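# Fork the loose switch into the yellow-taped rack slot

## Task

Using the fork, carry the unscrewed switch onto the pair of rack rails marked with yellow tape and slide it all the way in. The rack is free-standing and must finish where it began; tilting it beyond a slight amount counts as failure.

## Robot and tools

Robot: a single six-joint arm (Elite/UR-style chain: shoulder pan, shoulder lift, elbow, wrist 1, wrist 2, wrist 3) carrying a rigid steel lifting fork. The fork has no motor or sensor. A load stays on only through gravity, friction and the blade shape, and no tool reading appears in results. There is one arm, so every motion argument describes that arm alone.

Frame: everything uses the scene frame. Its origin is on the table top under the arm base, +z is up, and +y is to the left when facing along +x. The base root sits at (0, 0, +0.094) m, slightly tilted. Positions are in metres and orientations are quat_wxyz. Printed poses can be wrong by a few centimetres, more at long reach.

Fork geometry: two blades, each 240 mm long, 30 mm wide and 8 mm thick, with a 110 mm gap, extend along the tool's -y axis. The load-bearing faces point toward tool -z, so the blades are level when tool +z points straight down. The tool point lies in the gap, halfway along the blades, on the load face. The blade tips are 120 mm from it toward tool -y, and the upright back legs are 120 mm toward tool +y. A block about 10 cm from the last joint axis projects toward tool -y and rotates with the fork. If the blades dip toward their tips, the load slides off. A heavy load makes the tool point sag and tilt, so compare the reported pose with the one you sent and correct it.

execute_actions(actions, cameras): actions is a list of actions. Each action is a table of at most 15 rows, one per 1/30 s step, and lasts 0.5 s. A shorter table repeats its final row. Each row holds 6 numbers in [-1, 1]: dx, dy, dz, rx, ry, rz. These are an offset from the Hand target as it stood when that action began, measured along the scene axes. They are not a pose. Every row counts from that same starting point, not from the row before. 1.0 equals 0.6 m of translation or 180 degrees of rotation. rx, ry, rz form one rotation vector, turning about the Hand target position. If the translation part is longer than 1.0 it may be shortened along its direction. Because each new action starts from the current Hand target, sending the same offset twice moves twice. An empty actions list returns images and the scene number. cameras can be a list of names, ["all"] or [].

move(target, speed, blend, blocking, cameras): target is one 6-number row or a list of up to 15 rows. It uses the same offset layout and scale as above, and every row counts from the Hand target at the start of the move. speed is the top path speed in m/s, from 0.002 to 3.2 with 0.25 as the default. Rotation is capped at twice that value in rad/s. You may give one speed per segment. blend, in metres, rounds corners between listed targets. 0 stops at each target. The path lasts at least 0.5 s; beyond 10 s it stops short. It ignores obstacles, and fast moves lag and overshoot, especially with the arm stretched out. Avoid paths near the base, since they can flip the shoulder posture. blocking=false returns after about 0.5 s while the motion continues. The result ends with a move: line. done means it settled within 3 mm and 2 degrees. Other endings are off_target, moving, held (a check withheld steps or clearance stopped it) and fault. limits=paced means the pose was clipped, and limits=held means steps were withheld. No ending tells you whether contact happened.

wait(seconds 0 to 10): lets time run while the arm holds its last command. stop(): brakes a running move, which needs some distance. zoom_image(camera, region [x0, y0, x1, y1] in pixels, each side at most 504): gives a closer look at the latest image from cam_head_left, cam_head_right or cam_wrist, each 672x504. read_manual only returns licence text. finished_scene(scene) ends the current scene for good. The switch must then sit in place without help from the robot.

Control behaviour: the commanded orientation is clipped to within 32 degrees of the measured one at every step. Hand target is your last command after clipping, and later offsets start from it. The tool point often stops short of it. Waiting does not close that gap; send the remaining distance as an offset. To stop pressing on something, command the target back past the tool point. Motion trails commands by about 0.15 s. Joint speed caps are 2.09 rad/s (pan, lift), 2.62 (elbow) and 3.14 (wrists).

Result lines: end_effector_position and quat, velocities in m/s and rad/s, Joint positions, Joint velocities (reported as within noise when still), and Joint torques. Torques are total drive output including gravity and are noisy. Positive means toward larger joint angles.

Things to avoid: a contact force of about 150 N (give or take 25), or contact torque at a joint limit, causes a 10 s fault stop. The limits are pan and lift 293, elbow 133, and each wrist 49.8 N m. The arm is stiff, so even a small overshoot past a firm contact can trigger a fault. Approach slowly and stop just short. The rack is loose: do not ram or lever it, and do not tip it. Do not drop the switch, let it fall off the table, slam it or release it while it is moving. Holding loads, staying stretched out or pushing at unreachable poses heats the motors. MOTOR HOT appears at 70 °C, and at 85 °C the brakes engage for 30 to 60 s. Objects may occasionally be nudged by outside pushes.

Each tool is called after "Call:" as name(argument=value, ...), one argument or row to a line, values as JSON.

## Session

Call:
execute_actions(
  actions=[],
)

Scene clock: 0.00 s.
end_effector_position=(+0.6600, +0.2529, +0.3169) end_effector_quat_wxyz=(+0.049, +0.971, +0.235, +0.002)
Joint positions: [3.144 -1.402 1.911 -2.097 -1.658 1.049]
Joint velocities: within noise
Joint torques (N m): no reading
Hand target: +0.6600, +0.2529, +0.3169; +0.049, +0.971, +0.235, +0.002

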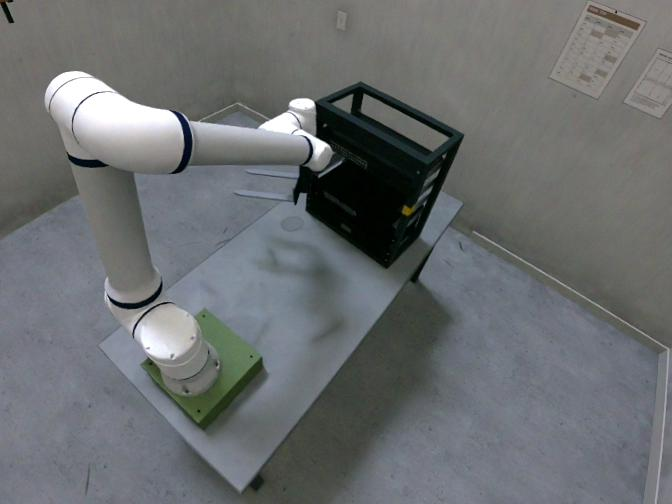

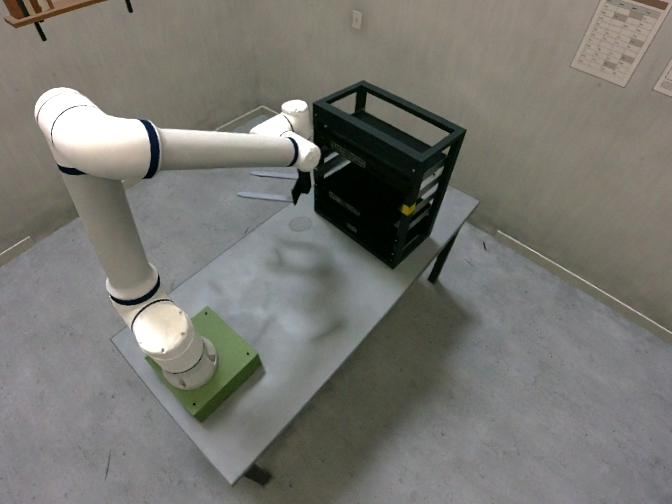

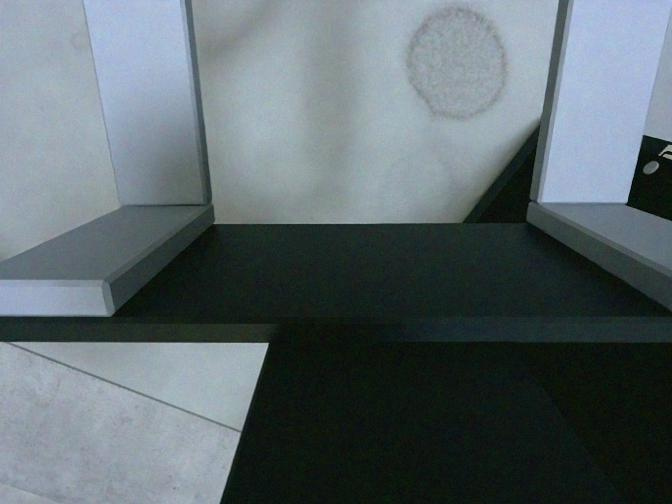

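Call:
zoom_image(
  camera="cam_head_left",
  region=[220, 60, 480, 280],
)

Call:
zoom_image(
  camera="cam_head_right",
  region=[230, 60, 490, 280],
)

Scaled by 1.938.

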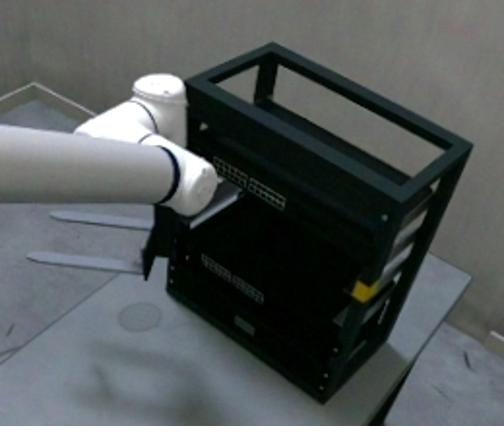

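Scaled by 1.938.

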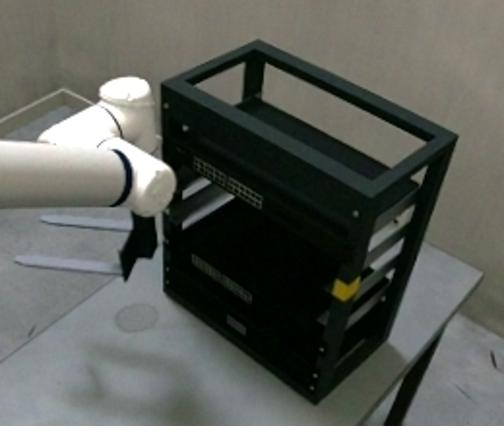

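Call:
move(
  target=[
    [-0.2667, -0.3382, 0.1718, 0.0275, -0.0254, -0.6508],
    [-0.1, -0.3882, 0.3052, 0.5202, -0.3241, -0.4775],
  ],
  speed=0.4,
  blend=0.05,
  cameras=["all"],
)

Scene clock: 95.43 s.
end_effector_position=(+0.5562, +0.0330, +0.4691) end_effector_quat_wxyz=(-0.316, +0.641, -0.630, +0.304)
Joint positions: [2.442 -2.348 2.845 -2.793 -0.991 2.606]
Joint torques (N m): [9.66 1.72 -96.05 -7.17 1 -2.15]
Hand target: +0.5561, +0.0330, +0.4691; -0.315, +0.641, -0.630, +0.304 (not the last commanded pose)
Off the commanded pose: 0.055 m, 38 deg.
move: held (a check stopped the path); path passed 1 of 2 targets; limits=held
pose unreachable: on one or more control steps of this call, first in action 0 (counted from 0), an arm could not follow its commanded pose, so it was not sent that pose on those steps. It may still have moved: this result reports where it is.
cause: moving toward the commanded pose would bring two parts of the arm too close to each other (joints 3 (elbow) and 4 (wrist 1) lie between them).
camera_calibration:
cam_wrist: T_world_to_cam=[[0.034653, -0.998802, -0.0345588, 0.0394171], [-0.850955, -0.0113544, -0.525116, 0.591319], [0.524094, 0.0476048, -0.850329, 0.200264], [0, 0, 0, 1]] pos_world=[0.396863, 0.0365504, 0.482164]

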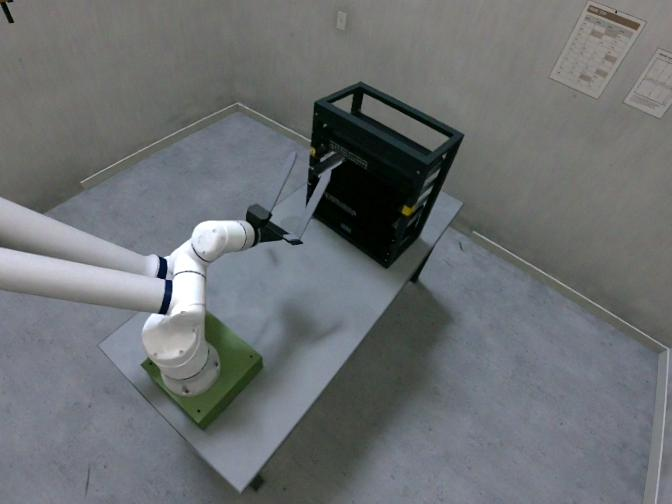

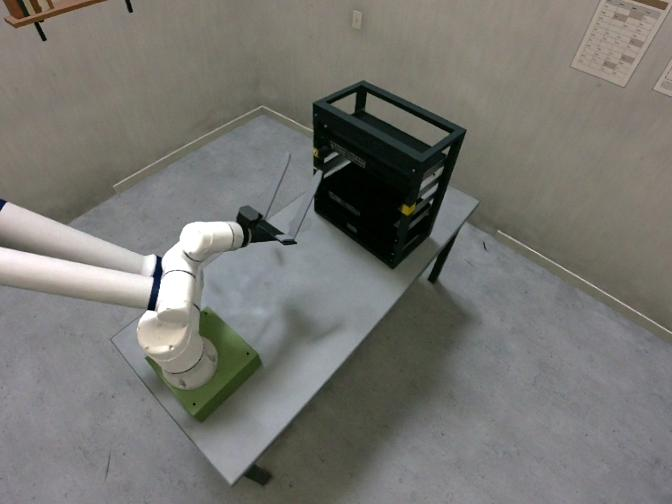

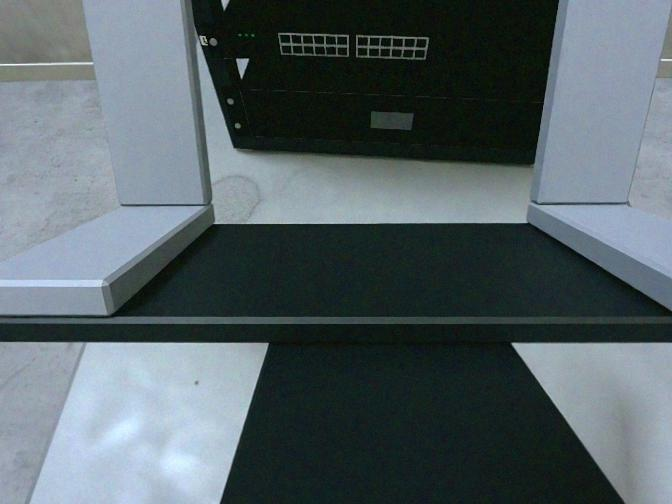

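Call:
zoom_image(
  camera="cam_head_right",
  region=[290, 70, 480, 280],
)

Call:
zoom_image(
  camera="cam_head_left",
  region=[290, 70, 480, 280],
)

Call:
zoom_image(
  camera="cam_wrist",
  region=[180, 0, 560, 230],
)

Scaled by 2.400.

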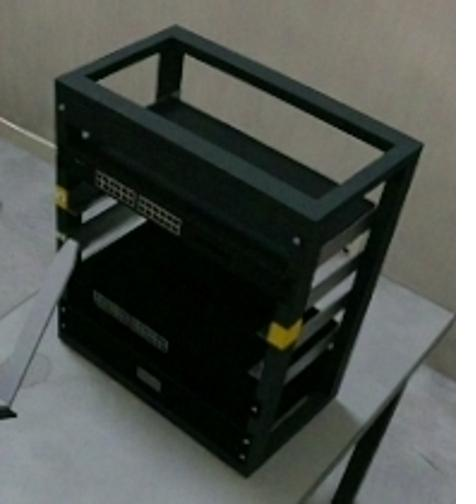

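Scaled by 2.400.

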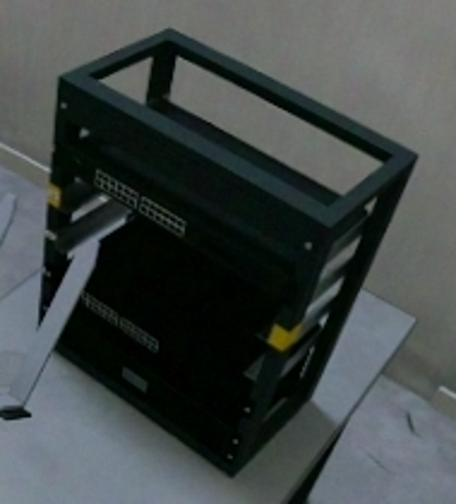

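Scaled by 1.326.

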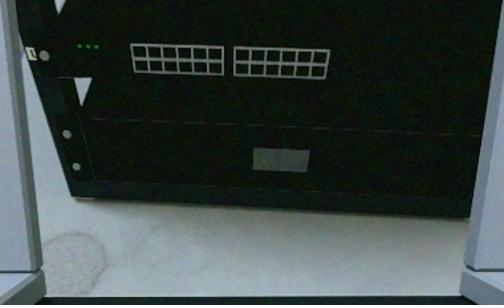

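Call:
move(
  target=[0.173, 0.15, 0.05, 0.0, -0.211, -0.007],
  speed=0.3,
  cameras=["cam_wrist"],
)

Scene clock: 113.73 s.
end_effector_position=(+0.6599, +0.1230, +0.4991) end_effector_quat_wxyz=(+0.500, -0.501, +0.500, -0.499)
Joint positions: [3.028 -0.986 2.553 -4.694 -1.41 3.146]
Joint torques (N m): [10 -51.26 -23.89 -10.23 -2.48 3.17]
Hand target: +0.6599, +0.1230, +0.4991; +0.500, -0.501, +0.500, -0.499
Off the commanded pose: 0.000 m, 0 deg.
move: done
camera_calibration:
cam_wrist: T_world_to_cam=[[0.0283395, -0.999515, -0.0128978, 0.120192], [-0.348076, 0.00222802, -0.937464, 0.568668], [0.937038, 0.0310566, -0.347844, -0.354205], [0, 0, 0, 1]] pos_world=[0.526436, 0.129867, 0.411448]
Images, in order (width x height): cam_wrist 672x504.

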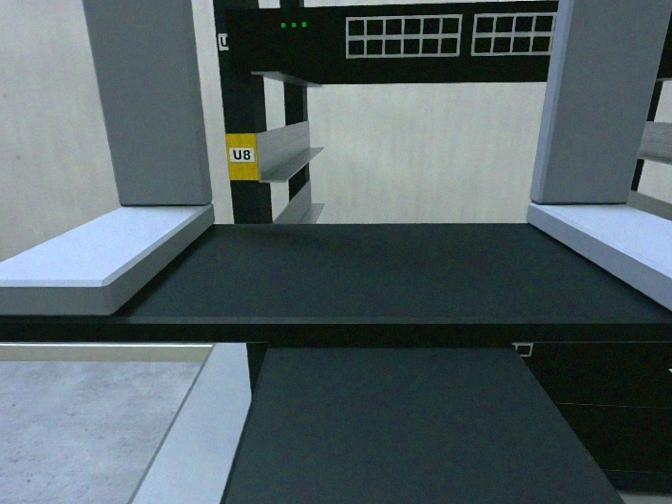

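Call:
move(
  target=[0.0, 0.0, 0.17, 0, 0, 0],
  speed=0.3,
  cameras=["cam_wrist"],
)

Call:
move(
  target=[0.0, -0.4, 0.0, 0, 0, 0],
  speed=0.3,
  cameras=["cam_wrist"],
)

Call:
move(
  target=[0.0, 0.0, -0.2, 0, 0, 0],
  speed=0.3,
  cameras=["cam_wrist"],
)

Call:
move(
  target=[0.0, 0.0, -0.25, 0, 0, 0],
  speed=0.3,
  cameras=["cam_wrist"],
)

Call:
move(
  target=[0.0, 0.4, 0.0, 0, 0, 0],
  speed=0.3,
  cameras=["cam_wrist"],
)

Scene clock: 131.07 s.
end_effector_position=(+0.6599, +0.1230, +0.6010) end_effector_quat_wxyz=(+0.500, -0.501, +0.500, -0.499)
Joint positions: [3.027 -1.281 2.555 -4.4 -1.409 3.146]
Joint torques (N m): [-18.69 -64.52 -46.59 -4.8 -2.55 -2.15]
Hand target: +0.6599, +0.1230, +0.6011; +0.500, -0.501, +0.500, -0.499
Off the commanded pose: 0.000 m, 0 deg.
move: done
camera_calibration:
cam_wrist: T_world_to_cam=[[0.0282153, -0.999518, -0.0129462, 0.121597], [-0.347749, 0.00232739, -0.937585, 0.664072], [0.937163, 0.0309563, -0.347516, -0.31898], [0, 0, 0, 1]] pos_world=[0.526436, 0.129868, 0.513347]
Images, in order (width x height): cam_wrist 672x504.

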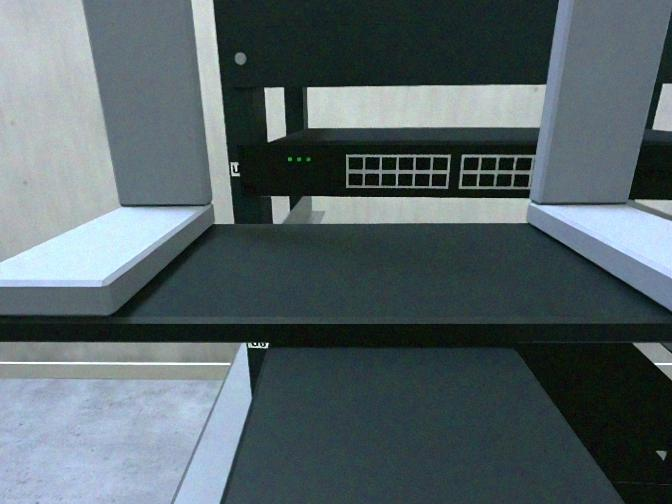

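Scene clock: 132.63 s.
end_effector_position=(+0.6599, -0.1169, +0.6011) end_effector_quat_wxyz=(+0.500, -0.501, +0.500, -0.499)
Joint positions: [2.398 -1.278 2.556 -4.4 -0.779 3.134]
Joint torques (N m): [-20.92 -36.56 -42.82 -2.61 1.59 -2.11]
Hand target: +0.6599, -0.1170, +0.6011; +0.500, -0.501, +0.500, -0.499
Off the commanded pose: 0.000 m, 0 deg.
move: done
camera_calibration:
cam_wrist: T_world_to_cam=[[0.028122, -0.999521, -0.0129148, -0.118053], [-0.347781, 0.00232943, -0.937573, 0.664734], [0.937154, 0.030858, -0.347549, -0.311511], [0, 0, 0, 1]] pos_world=[0.526436, -0.109932, 0.513447]
Images, in order (width x height): cam_wrist 672x504.

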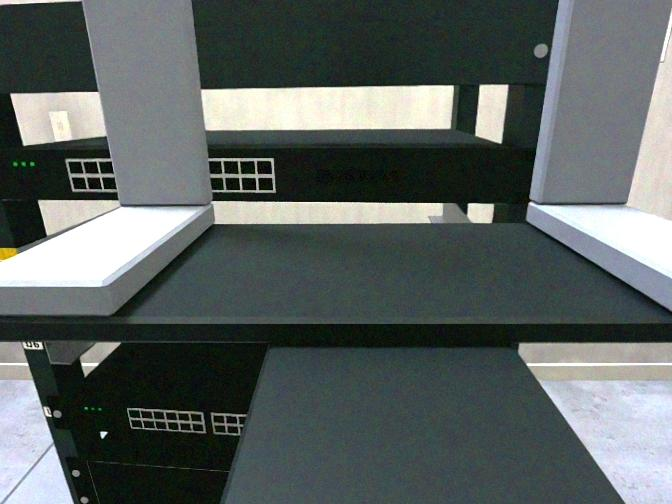

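Scene clock: 133.83 s.
end_effector_position=(+0.6599, -0.1170, +0.4812) end_effector_quat_wxyz=(+0.500, -0.501, +0.500, -0.499)
Joint positions: [2.396 -0.929 2.549 -4.741 -0.777 3.134]
Joint torques (N m): [9.19 -47.16 -16.29 -7.55 -2.14 3.39]
Hand target: +0.6599, -0.1170, +0.4811; +0.500, -0.501, +0.500, -0.499
Off the commanded pose: 0.000 m, 0 deg.
move: done
camera_calibration:
cam_wrist: T_world_to_cam=[[0.0282479, -0.999518, -0.0128576, -0.11989], [-0.347868, 0.00222906, -0.937541, 0.552342], [0.937118, 0.0309563, -0.347637, -0.353112], [0, 0, 0, 1]] pos_world=[0.526436, -0.110132, 0.393548]
Images, in order (width x height): cam_wrist 672x504.

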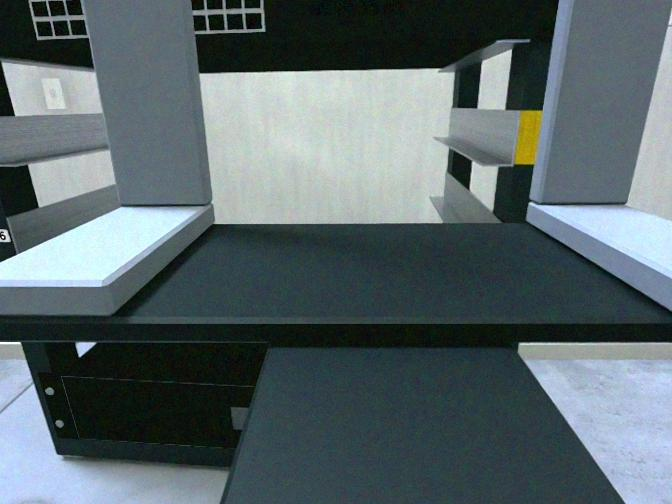

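Scene clock: 135.10 s.
end_effector_position=(+0.6599, -0.1170, +0.3313) end_effector_quat_wxyz=(+0.500, -0.501, +0.500, -0.499)
Joint positions: [2.394 -0.527 2.444 -5.038 -0.775 3.134]
Joint torques (N m): [9.61 -63.54 5.64 -7.65 -2.35 3.57]
Hand target: +0.6599, -0.1170, +0.3311; +0.500, -0.501, +0.500, -0.499
Off the commanded pose: 0.000 m, 0 deg.
move: done
camera_calibration:
cam_wrist: T_world_to_cam=[[0.0282479, -0.999518, -0.0128576, -0.121819], [-0.347868, 0.00222906, -0.937541, 0.411711], [0.937118, 0.0309563, -0.347637, -0.405257], [0, 0, 0, 1]] pos_world=[0.526436, -0.110132, 0.243548]
Images, in order (width x height): cam_wrist 672x504.

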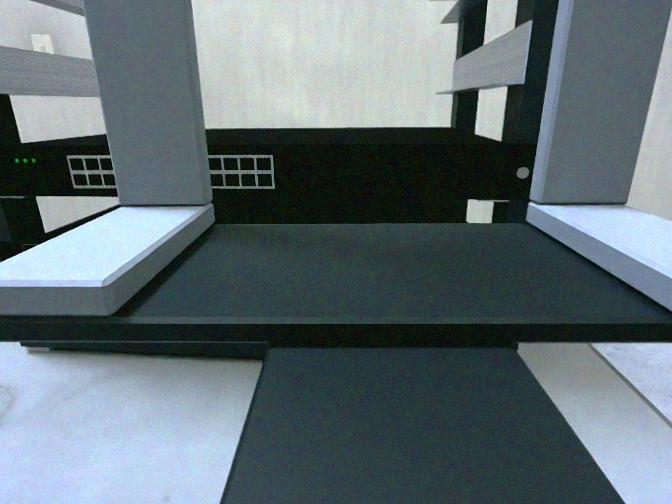

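Scene clock: 136.73 s.
end_effector_position=(+0.6599, +0.1229, +0.3311) end_effector_quat_wxyz=(+0.500, -0.501, +0.500, -0.499)
Joint positions: [3.031 -0.532 2.443 -5.038 -1.412 3.146]
Joint torques (N m): [9.83 -92.3 2.74 -4.79 -2.16 3.35]
Hand target: +0.6599, +0.1230, +0.3311; +0.500, -0.501, +0.500, -0.499
Off the commanded pose: 0.000 m, 0 deg.
move: done
camera_calibration:
cam_wrist: T_world_to_cam=[[0.0282498, -0.999518, -0.0128545, 0.117963], [-0.347779, 0.00222839, -0.937574, 0.411044], [0.937151, 0.0309568, -0.347549, -0.412757], [0, 0, 0, 1]] pos_world=[0.526436, 0.129768, 0.243447]
Images, in order (width x height): cam_wrist 672x504.

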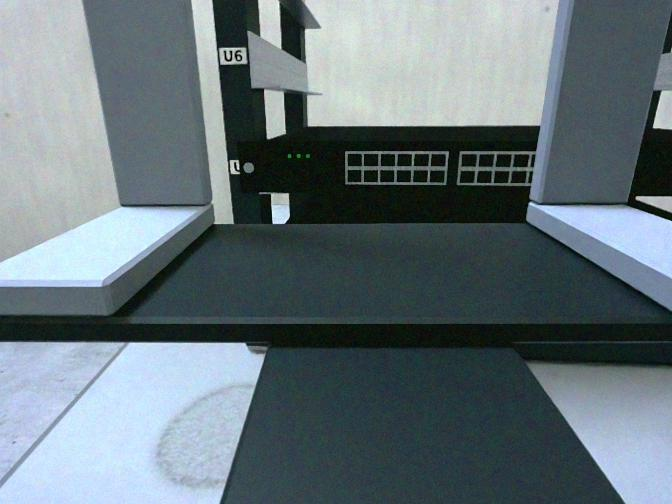

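Call:
move(
  target=[0.0, 0.0, 0.3817, 0, 0, 0],
  speed=0.4,
  cameras=["cam_wrist"],
)

Call:
zoom_image(
  camera="cam_wrist",
  region=[190, 0, 540, 225],
)

Call:
move(
  target=[0.0, 0.0, 0.3, 0, 0, 0],
  speed=0.4,
  cameras=["cam_wrist"],
)

Call:
zoom_image(
  camera="cam_wrist",
  region=[190, 0, 540, 225],
)

Call:
move(
  target=[0.0, -0.4, 0.0, 0, 0, 0],
  speed=0.4,
  cameras=["cam_wrist"],
)

Call:
zoom_image(
  camera="cam_wrist",
  region=[200, 0, 550, 225],
)

Call:
move(
  target=[0.0, 0.0, -0.3, 0, 0, 0],
  speed=0.4,
  cameras=["cam_wrist"],
)

Call:
zoom_image(
  camera="cam_wrist",
  region=[200, 0, 550, 225],
)

Scene clock: 226.07 s.
end_effector_position=(+0.6599, +0.1230, +0.5601) end_effector_quat_wxyz=(+0.500, -0.501, +0.500, -0.499)
Joint positions: [3.028 -1.164 2.56 -4.523 -1.409 3.146]
Joint torques (N m): [9.82 -73.18 -12.63 -4.48 -2.43 -2.17]
Hand target: +0.6599, +0.1230, +0.5602; +0.500, -0.501, +0.500, -0.499
Off the commanded pose: 0.000 m, 0 deg.
move: done
camera_calibration:
cam_wrist: T_world_to_cam=[[0.0282165, -0.999518, -0.0129452, 0.121065], [-0.347661, 0.00232899, -0.937617, 0.625599], [0.937196, 0.0309569, -0.347428, -0.333287], [0, 0, 0, 1]] pos_world=[0.526436, 0.129868, 0.472347]
Images, in order (width x height): cam_wrist 672x504.

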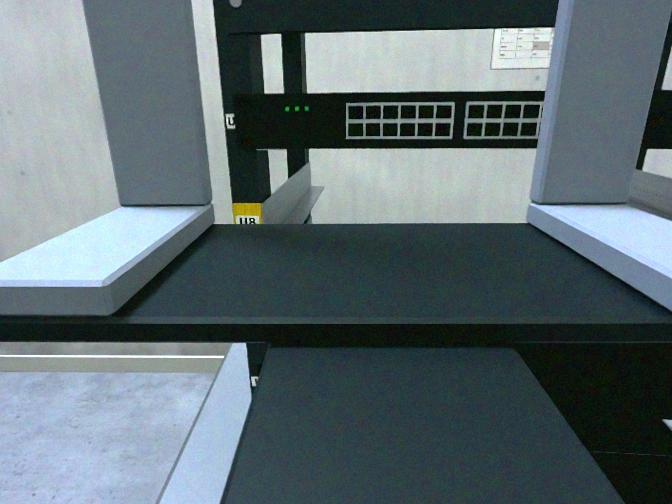

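Scaled by 1.440.

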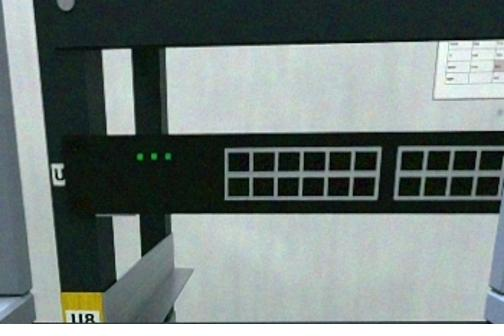

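Scene clock: 227.40 s.
end_effector_position=(+0.6599, +0.1230, +0.7401) end_effector_quat_wxyz=(+0.500, -0.501, +0.500, -0.499)
Joint positions: [3.025 -1.618 2.476 -3.985 -1.407 3.146]
Joint torques (N m): [-22.19 -56.01 -74.78 -4.84 1.8 -2.21]
Hand target: +0.6599, +0.1230, +0.7402; +0.500, -0.501, +0.500, -0.499
Off the commanded pose: 0.000 m, 0 deg.
move: done
camera_calibration:
cam_wrist: T_world_to_cam=[[0.0282165, -0.999518, -0.0129452, 0.123396], [-0.347661, 0.00232899, -0.937617, 0.794371], [0.937196, 0.0309569, -0.347428, -0.27075], [0, 0, 0, 1]] pos_world=[0.526436, 0.129868, 0.652347]
Images, in order (width x height): cam_wrist 672x504.

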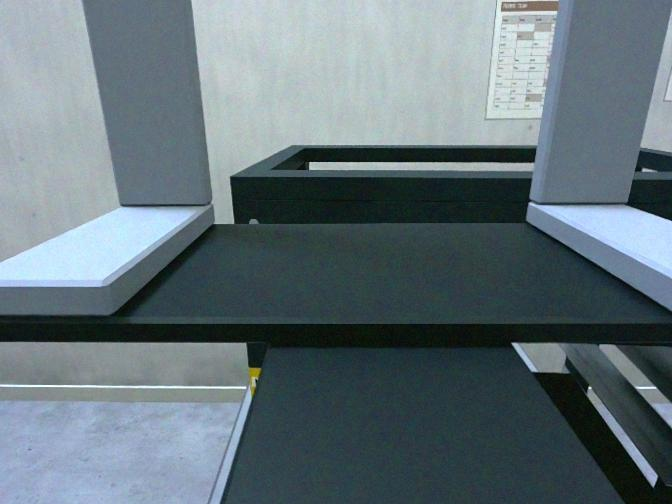

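Scaled by 1.440.

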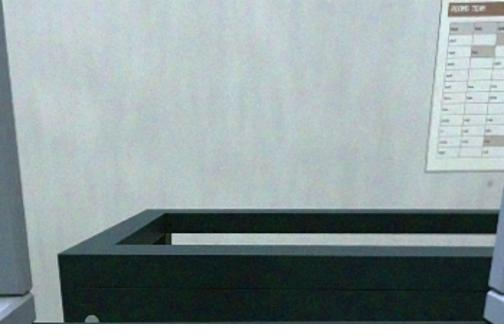

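Scene clock: 228.83 s.
end_effector_position=(+0.6599, -0.1169, +0.7402) end_effector_quat_wxyz=(+0.500, -0.501, +0.500, -0.499)
Joint positions: [2.4 -1.615 2.477 -3.983 -0.781 3.134]
Joint torques (N m): [-21.69 -23.33 -72.35 -2.38 2.03 -1.98]
Hand target: +0.6599, -0.1170, +0.7402; +0.500, -0.501, +0.500, -0.499
Off the commanded pose: 0.000 m, 0 deg.
move: done
camera_calibration:
cam_wrist: T_world_to_cam=[[0.028122, -0.999521, -0.0129148, -0.116258], [-0.347781, 0.00232943, -0.937573, 0.795057], [0.937154, 0.030858, -0.347549, -0.263202], [0, 0, 0, 1]] pos_world=[0.526436, -0.109932, 0.652447]
Images, in order (width x height): cam_wrist 672x504.

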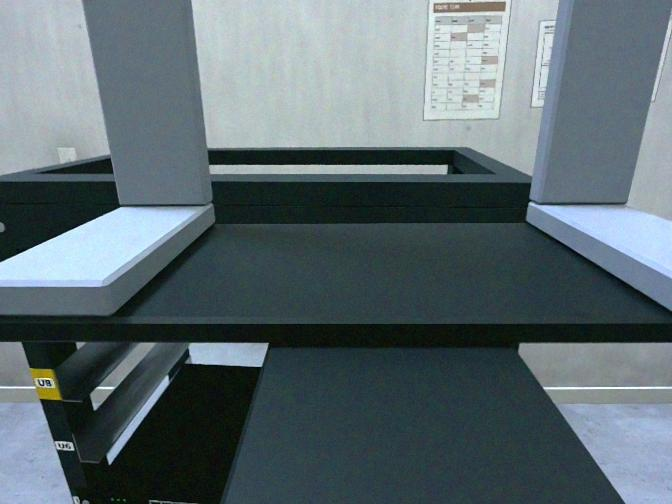

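Scaled by 1.440.

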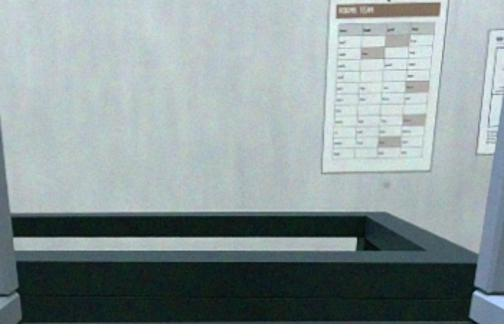

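Scene clock: 230.20 s.
end_effector_position=(+0.6599, -0.1170, +0.5602) end_effector_quat_wxyz=(+0.500, -0.501, +0.500, -0.499)
Joint positions: [2.397 -1.161 2.562 -4.523 -0.778 3.134]
Joint torques (N m): [10.39 -41.64 -33.68 -7.65 -2.22 3.37]
Hand target: +0.6599, -0.1170, +0.5602; +0.500, -0.501, +0.500, -0.499
Off the commanded pose: 0.000 m, 0 deg.
move: done
camera_calibration:
cam_wrist: T_world_to_cam=[[0.0282479, -0.999518, -0.0128576, -0.118874], [-0.347868, 0.00222906, -0.937541, 0.626408], [0.937118, 0.0309563, -0.347637, -0.325648], [0, 0, 0, 1]] pos_world=[0.526436, -0.110132, 0.472548]
Images, in order (width x height): cam_wrist 672x504.

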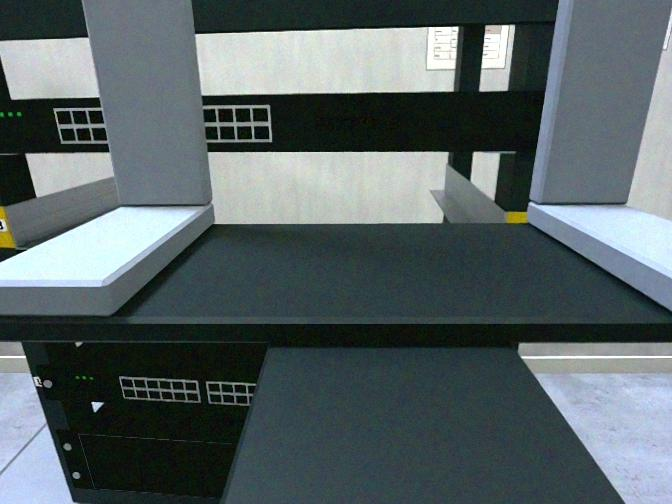

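Scaled by 1.440.

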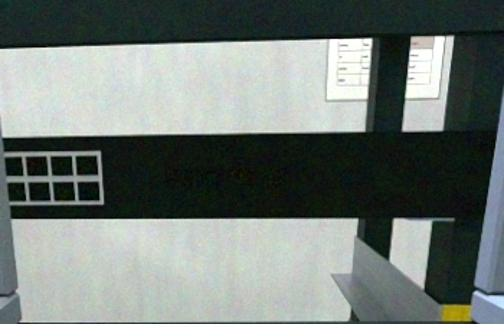

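Call:
zoom_image(
  camera="cam_wrist",
  region=[0, 180, 240, 330],
)

Call:
zoom_image(
  camera="cam_wrist",
  region=[500, 180, 672, 330],
)

Call:
move(
  target=[0.0, 0.58, 0.36, 0, 0, 0],
  speed=0.4,
  cameras=["cam_wrist"],
)

Call:
zoom_image(
  camera="cam_wrist",
  region=[210, 50, 480, 225],
)

Scaled by 2.100.

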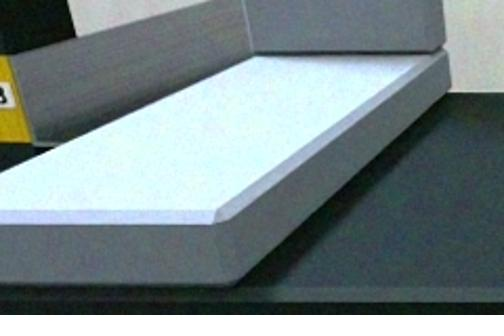

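Scaled by 2.930.

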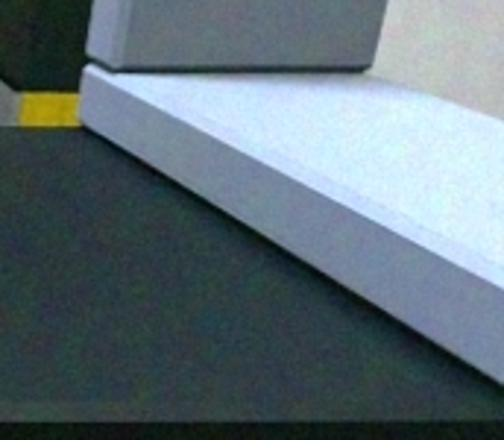

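Scene clock: 298.43 s.
end_effector_position=(+0.6599, +0.2309, +0.7761) end_effector_quat_wxyz=(+0.500, -0.501, +0.500, -0.499)
Joint positions: [3.316 -1.598 2.363 -3.892 -1.697 3.15]
Joint torques (N m): [10.57 -31.06 -80.13 -4.76 -2.69 3.2]
Hand target: +0.6599, +0.2310, +0.7762; +0.500, -0.501, +0.500, -0.499
Off the commanded pose: 0.000 m, 0 deg.
move: done
camera_calibration:
cam_wrist: T_world_to_cam=[[0.0283439, -0.999515, -0.0128882, 0.231604], [-0.34778, 0.00222731, -0.937574, 0.828024], [0.937148, 0.0310568, -0.347548, -0.261464], [0, 0, 0, 1]] pos_world=[0.526436, 0.237767, 0.688447]
Images, in order (width x height): cam_wrist 672x504.

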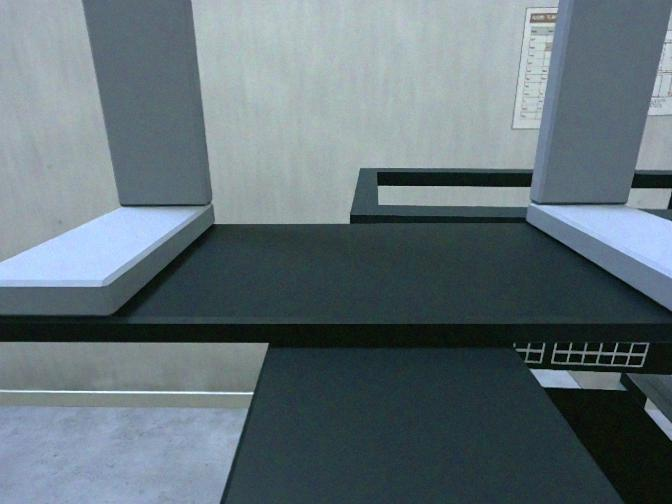

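Scaled by 1.867.

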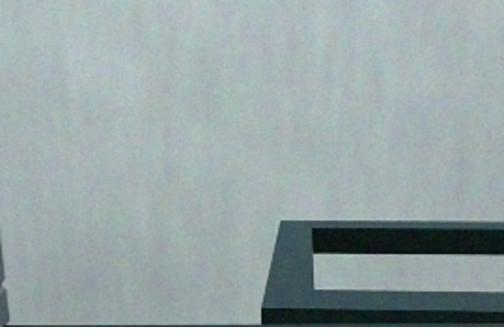

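Call:
move(
  target=[0.0, -0.8, 0.0, 0, 0, 0],
  speed=0.4,
  cameras=["cam_wrist"],
)

Call:
zoom_image(
  camera="cam_wrist",
  region=[300, 130, 440, 225],
)

Scene clock: 315.07 s.
end_effector_position=(+0.6599, -0.2488, +0.7761) end_effector_quat_wxyz=(+0.500, -0.501, +0.500, -0.499)
Joint positions: [2.183 -1.57 2.343 -3.888 -0.564 3.126]
Joint torques (N m): [-21.71 -30.37 -75.68 -1.19 2.26 -2.03]
Hand target: +0.6599, -0.2490, +0.7762; +0.500, -0.501, +0.500, -0.499
Off the commanded pose: 0.000 m, 0 deg.
move: done
camera_calibration:
cam_wrist: T_world_to_cam=[[0.028122, -0.999521, -0.0129148, -0.24773], [-0.347781, 0.00232943, -0.937573, 0.829117], [0.937154, 0.030858, -0.347549, -0.246617], [0, 0, 0, 1]] pos_world=[0.526436, -0.241932, 0.688447]
Images, in order (width x height): cam_wrist 672x504.

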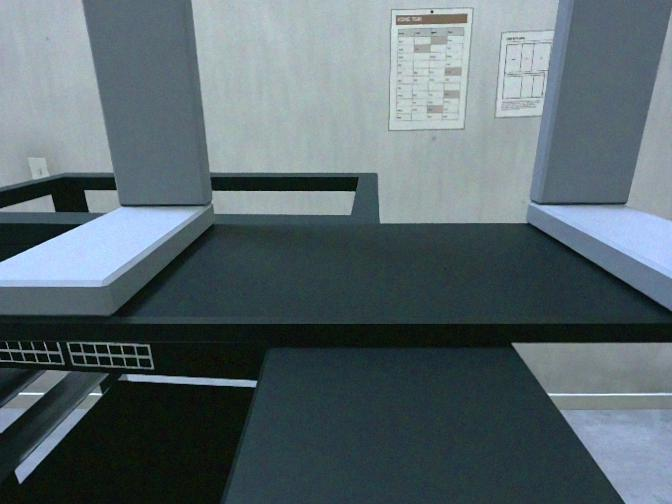

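Scaled by 3.600.

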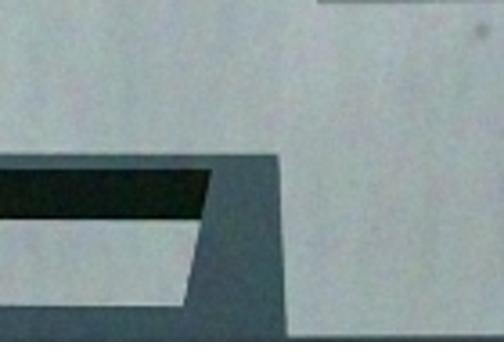

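Call:
move(
  target=[-0.0815, 0.415, -0.5937, 0.01745, 0.49979, -0.01745],
  speed=0.4,
  cameras=["all"],
)

Scene clock: 366.93 s.
end_effector_position=(+0.6110, -0.0001, +0.4200) end_effector_quat_wxyz=(+0.000, +0.682, -0.731, -0.001)
Joint positions: [2.813 -1.962 2.217 -1.809 -1.568 2.836]
Joint torques (N m): [10.71 -5.98 -99.84 -5.07 -1.9 3.3]
Hand target: +0.6110, +0.0000, +0.4199; +0.000, +0.682, -0.731, -0.001
Off the commanded pose: 0.000 m, 0 deg.
move: done
camera_calibration:
cam_wrist: T_world_to_cam=[[-0.0824463, -0.996196, -0.0281999, 0.0716514], [-0.935291, 0.0675725, 0.347369, 0.296927], [-0.344143, 0.0550144, -0.937304, 0.698373], [0, 0, 0, 1]] pos_world=[0.523961, 0.0128942, 0.553465]

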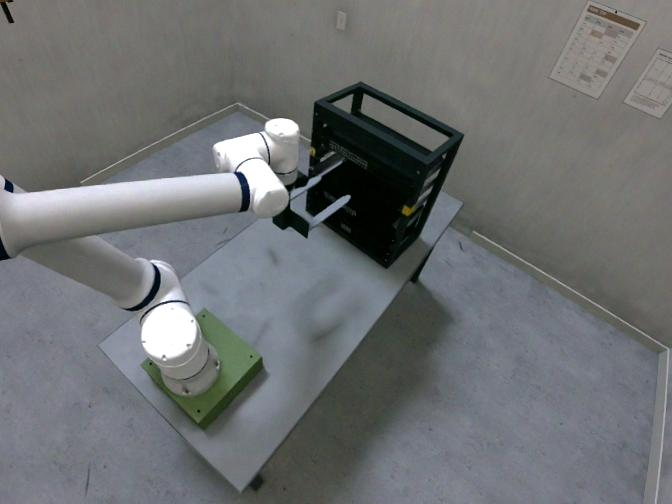

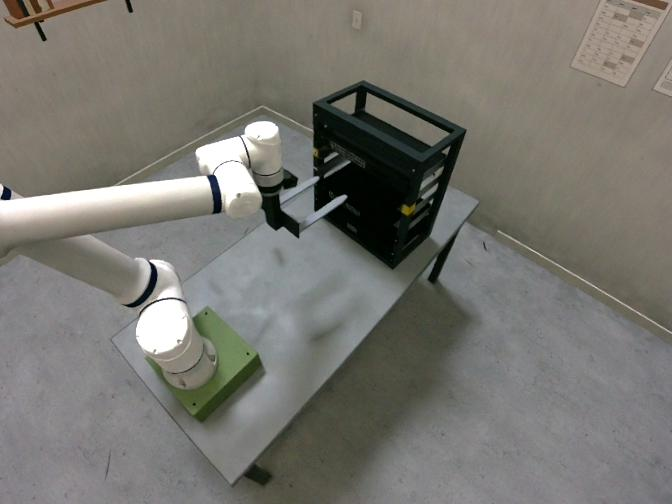

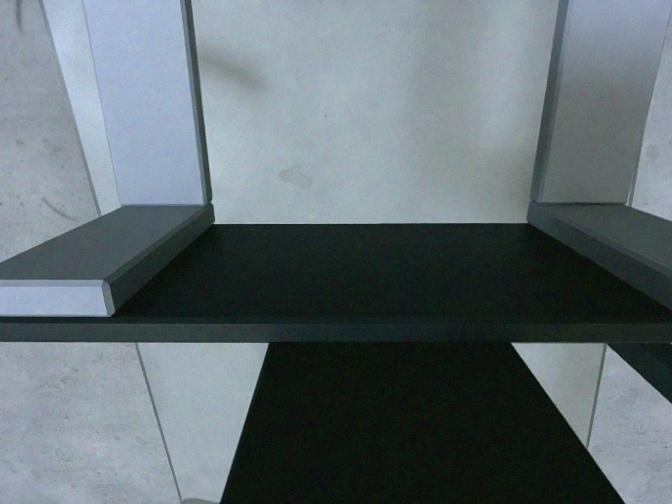

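Call:
move(
  target=[0.4855, -0.034, 0.0, 0, 0, 0],
  speed=0.15,
  cameras=["all"],
)

Call:
zoom_image(
  camera="cam_head_right",
  region=[290, 70, 480, 280],
)

Scene clock: 377.70 s.
end_effector_position=(+0.9021, -0.0204, +0.4199) end_effector_quat_wxyz=(+0.000, +0.682, -0.731, -0.001)
Joint positions: [2.934 -1.434 1.77 -1.891 -1.566 2.957]
Joint torques (N m): [8.7 -61.61 -98.42 -5.34 -1.14 3.42]
Hand target: +0.9023, -0.0204, +0.4199; +0.000, +0.682, -0.731, -0.001
Off the commanded pose: 0.000 m, 0 deg.
move: done
camera_calibration:
cam_wrist: T_world_to_cam=[[-0.0825827, -0.996184, -0.0282268, 0.0755601], [-0.935126, 0.0676664, 0.347793, 0.570324], [-0.344556, 0.0551173, -0.937146, 0.79986], [0, 0, 0, 1]] pos_world=[0.815161, -0.00740604, 0.553364]

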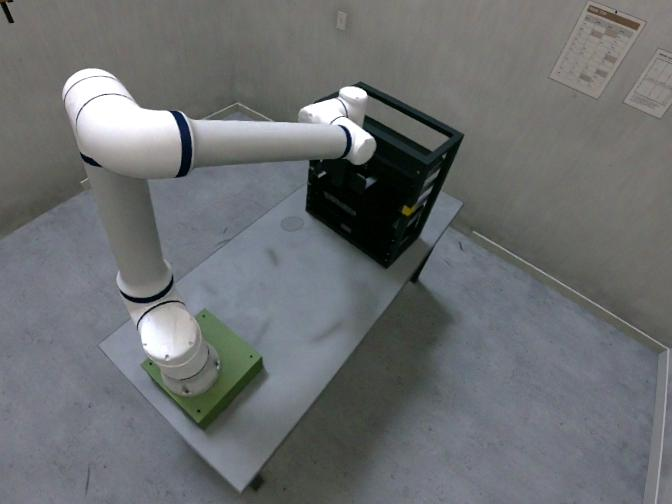

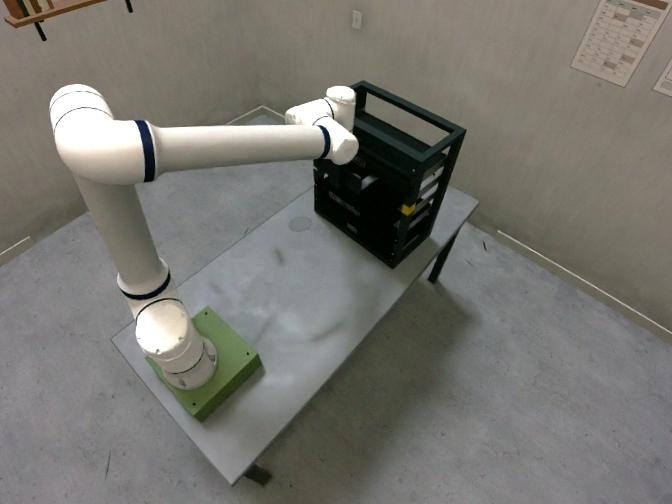

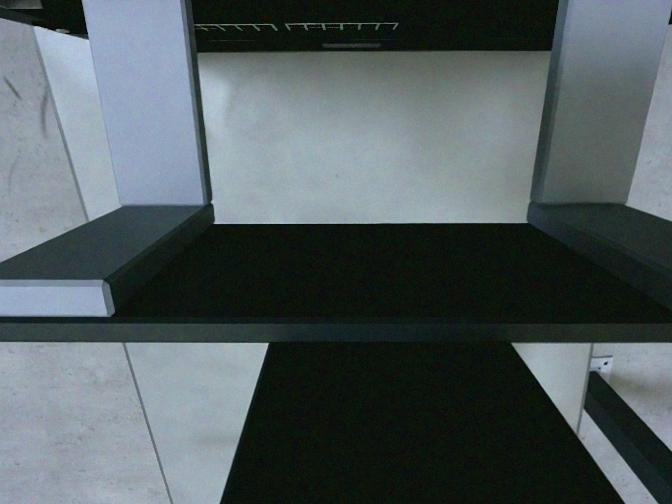

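Scaled by 2.400.

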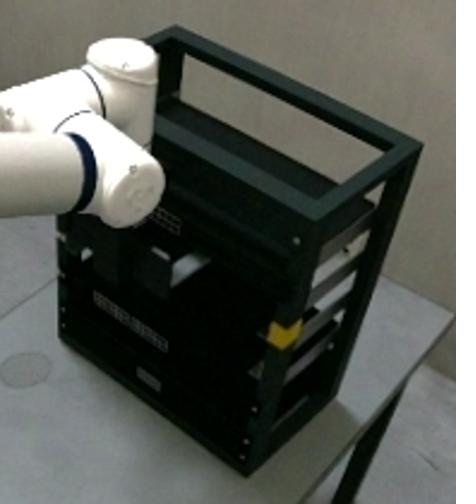

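Call:
move(
  target=[0.0, 0.0, 0.0217, 0, 0, 0],
  speed=0.05,
)

Call:
move(
  target=[0.0, 0.0, 0.005, 0, 0, 0],
  speed=0.02,
)

Scene clock: 387.50 s.
end_effector_position=(+0.9023, -0.0204, +0.4328) end_effector_quat_wxyz=(+0.000, +0.682, -0.731, -0.001)
Joint positions: [2.934 -1.44 1.753 -1.868 -1.566 2.957]
Joint torques (N m): [-6.17 -89.51 -100.1 -5.21 -1.31 -0.29]
Hand target: +0.9023, -0.0204, +0.4330; +0.000, +0.682, -0.731, -0.001
Off the commanded pose: 0.000 m, 0 deg.
move: done

Scene clock: 388.20 s.
end_effector_position=(+0.9023, -0.0204, +0.4358) end_effector_quat_wxyz=(+0.000, +0.682, -0.731, -0.001)
Joint positions: [2.934 -1.441 1.749 -1.863 -1.566 2.957]
Joint torques (N m): [-15.25 -90.59 -99.29 -5.18 -1.07 -1.67]
Hand target: +0.9023, -0.0204, +0.4360; +0.000, +0.682, -0.731, -0.001
Off the commanded pose: 0.000 m, 0 deg.
move: done

Call:
move(
  target=[0.0, 0.0, 0.005, 0, 0, 0],
  speed=0.02,
)

Call:
move(
  target=[0.0, 0.0, 0.005, 0, 0, 0],
  speed=0.02,
  cameras=["all"],
)

Scene clock: 392.00 s.
end_effector_position=(+0.9023, -0.0204, +0.4387) end_effector_quat_wxyz=(+0.000, +0.682, -0.731, -0.001)
Joint positions: [2.934 -1.443 1.746 -1.857 -1.566 2.957]
Joint torques (N m): [-15.45 -97.63 -106.49 -6.39 -1.42 -1.51]
Hand target: +0.9023, -0.0204, +0.4390; +0.000, +0.682, -0.731, -0.001
Off the commanded pose: 0.000 m, 0 deg.
move: done

Scene clock: 392.70 s.
end_effector_position=(+0.9023, -0.0204, +0.4417) end_effector_quat_wxyz=(+0.000, +0.682, -0.731, -0.001)
Joint positions: [2.934 -1.444 1.742 -1.852 -1.566 2.957]
Joint torques (N m): [-17.47 -113.63 -127.38 -13.03 2.52 -1.67]
Hand target: +0.9023, -0.0204, +0.4420; +0.000, +0.682, -0.731, -0.001
Off the commanded pose: 0.000 m, 0 deg.
move: done
camera_calibration:
cam_wrist: T_world_to_cam=[[-0.0825911, -0.996184, -0.0282005, 0.0761755], [-0.935016, 0.067666, 0.348089, 0.562576], [-0.344852, 0.055117, -0.937037, 0.820503], [0, 0, 0, 1]] pos_world=[0.815261, -0.00740604, 0.575164]

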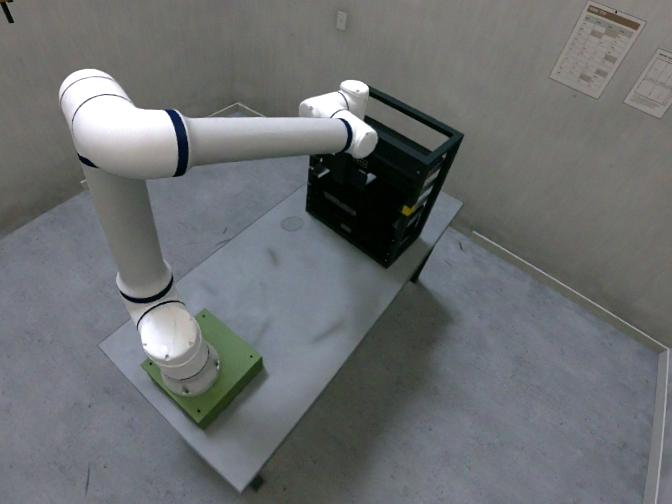

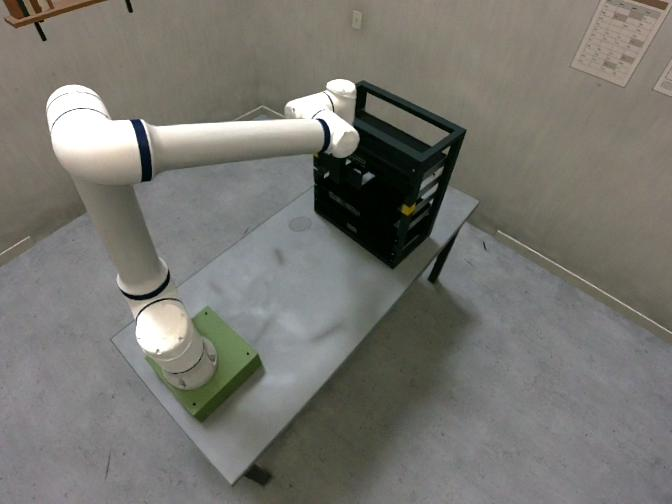

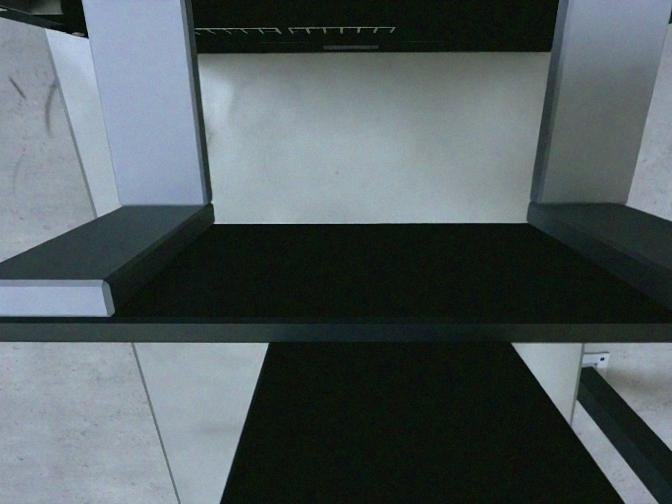

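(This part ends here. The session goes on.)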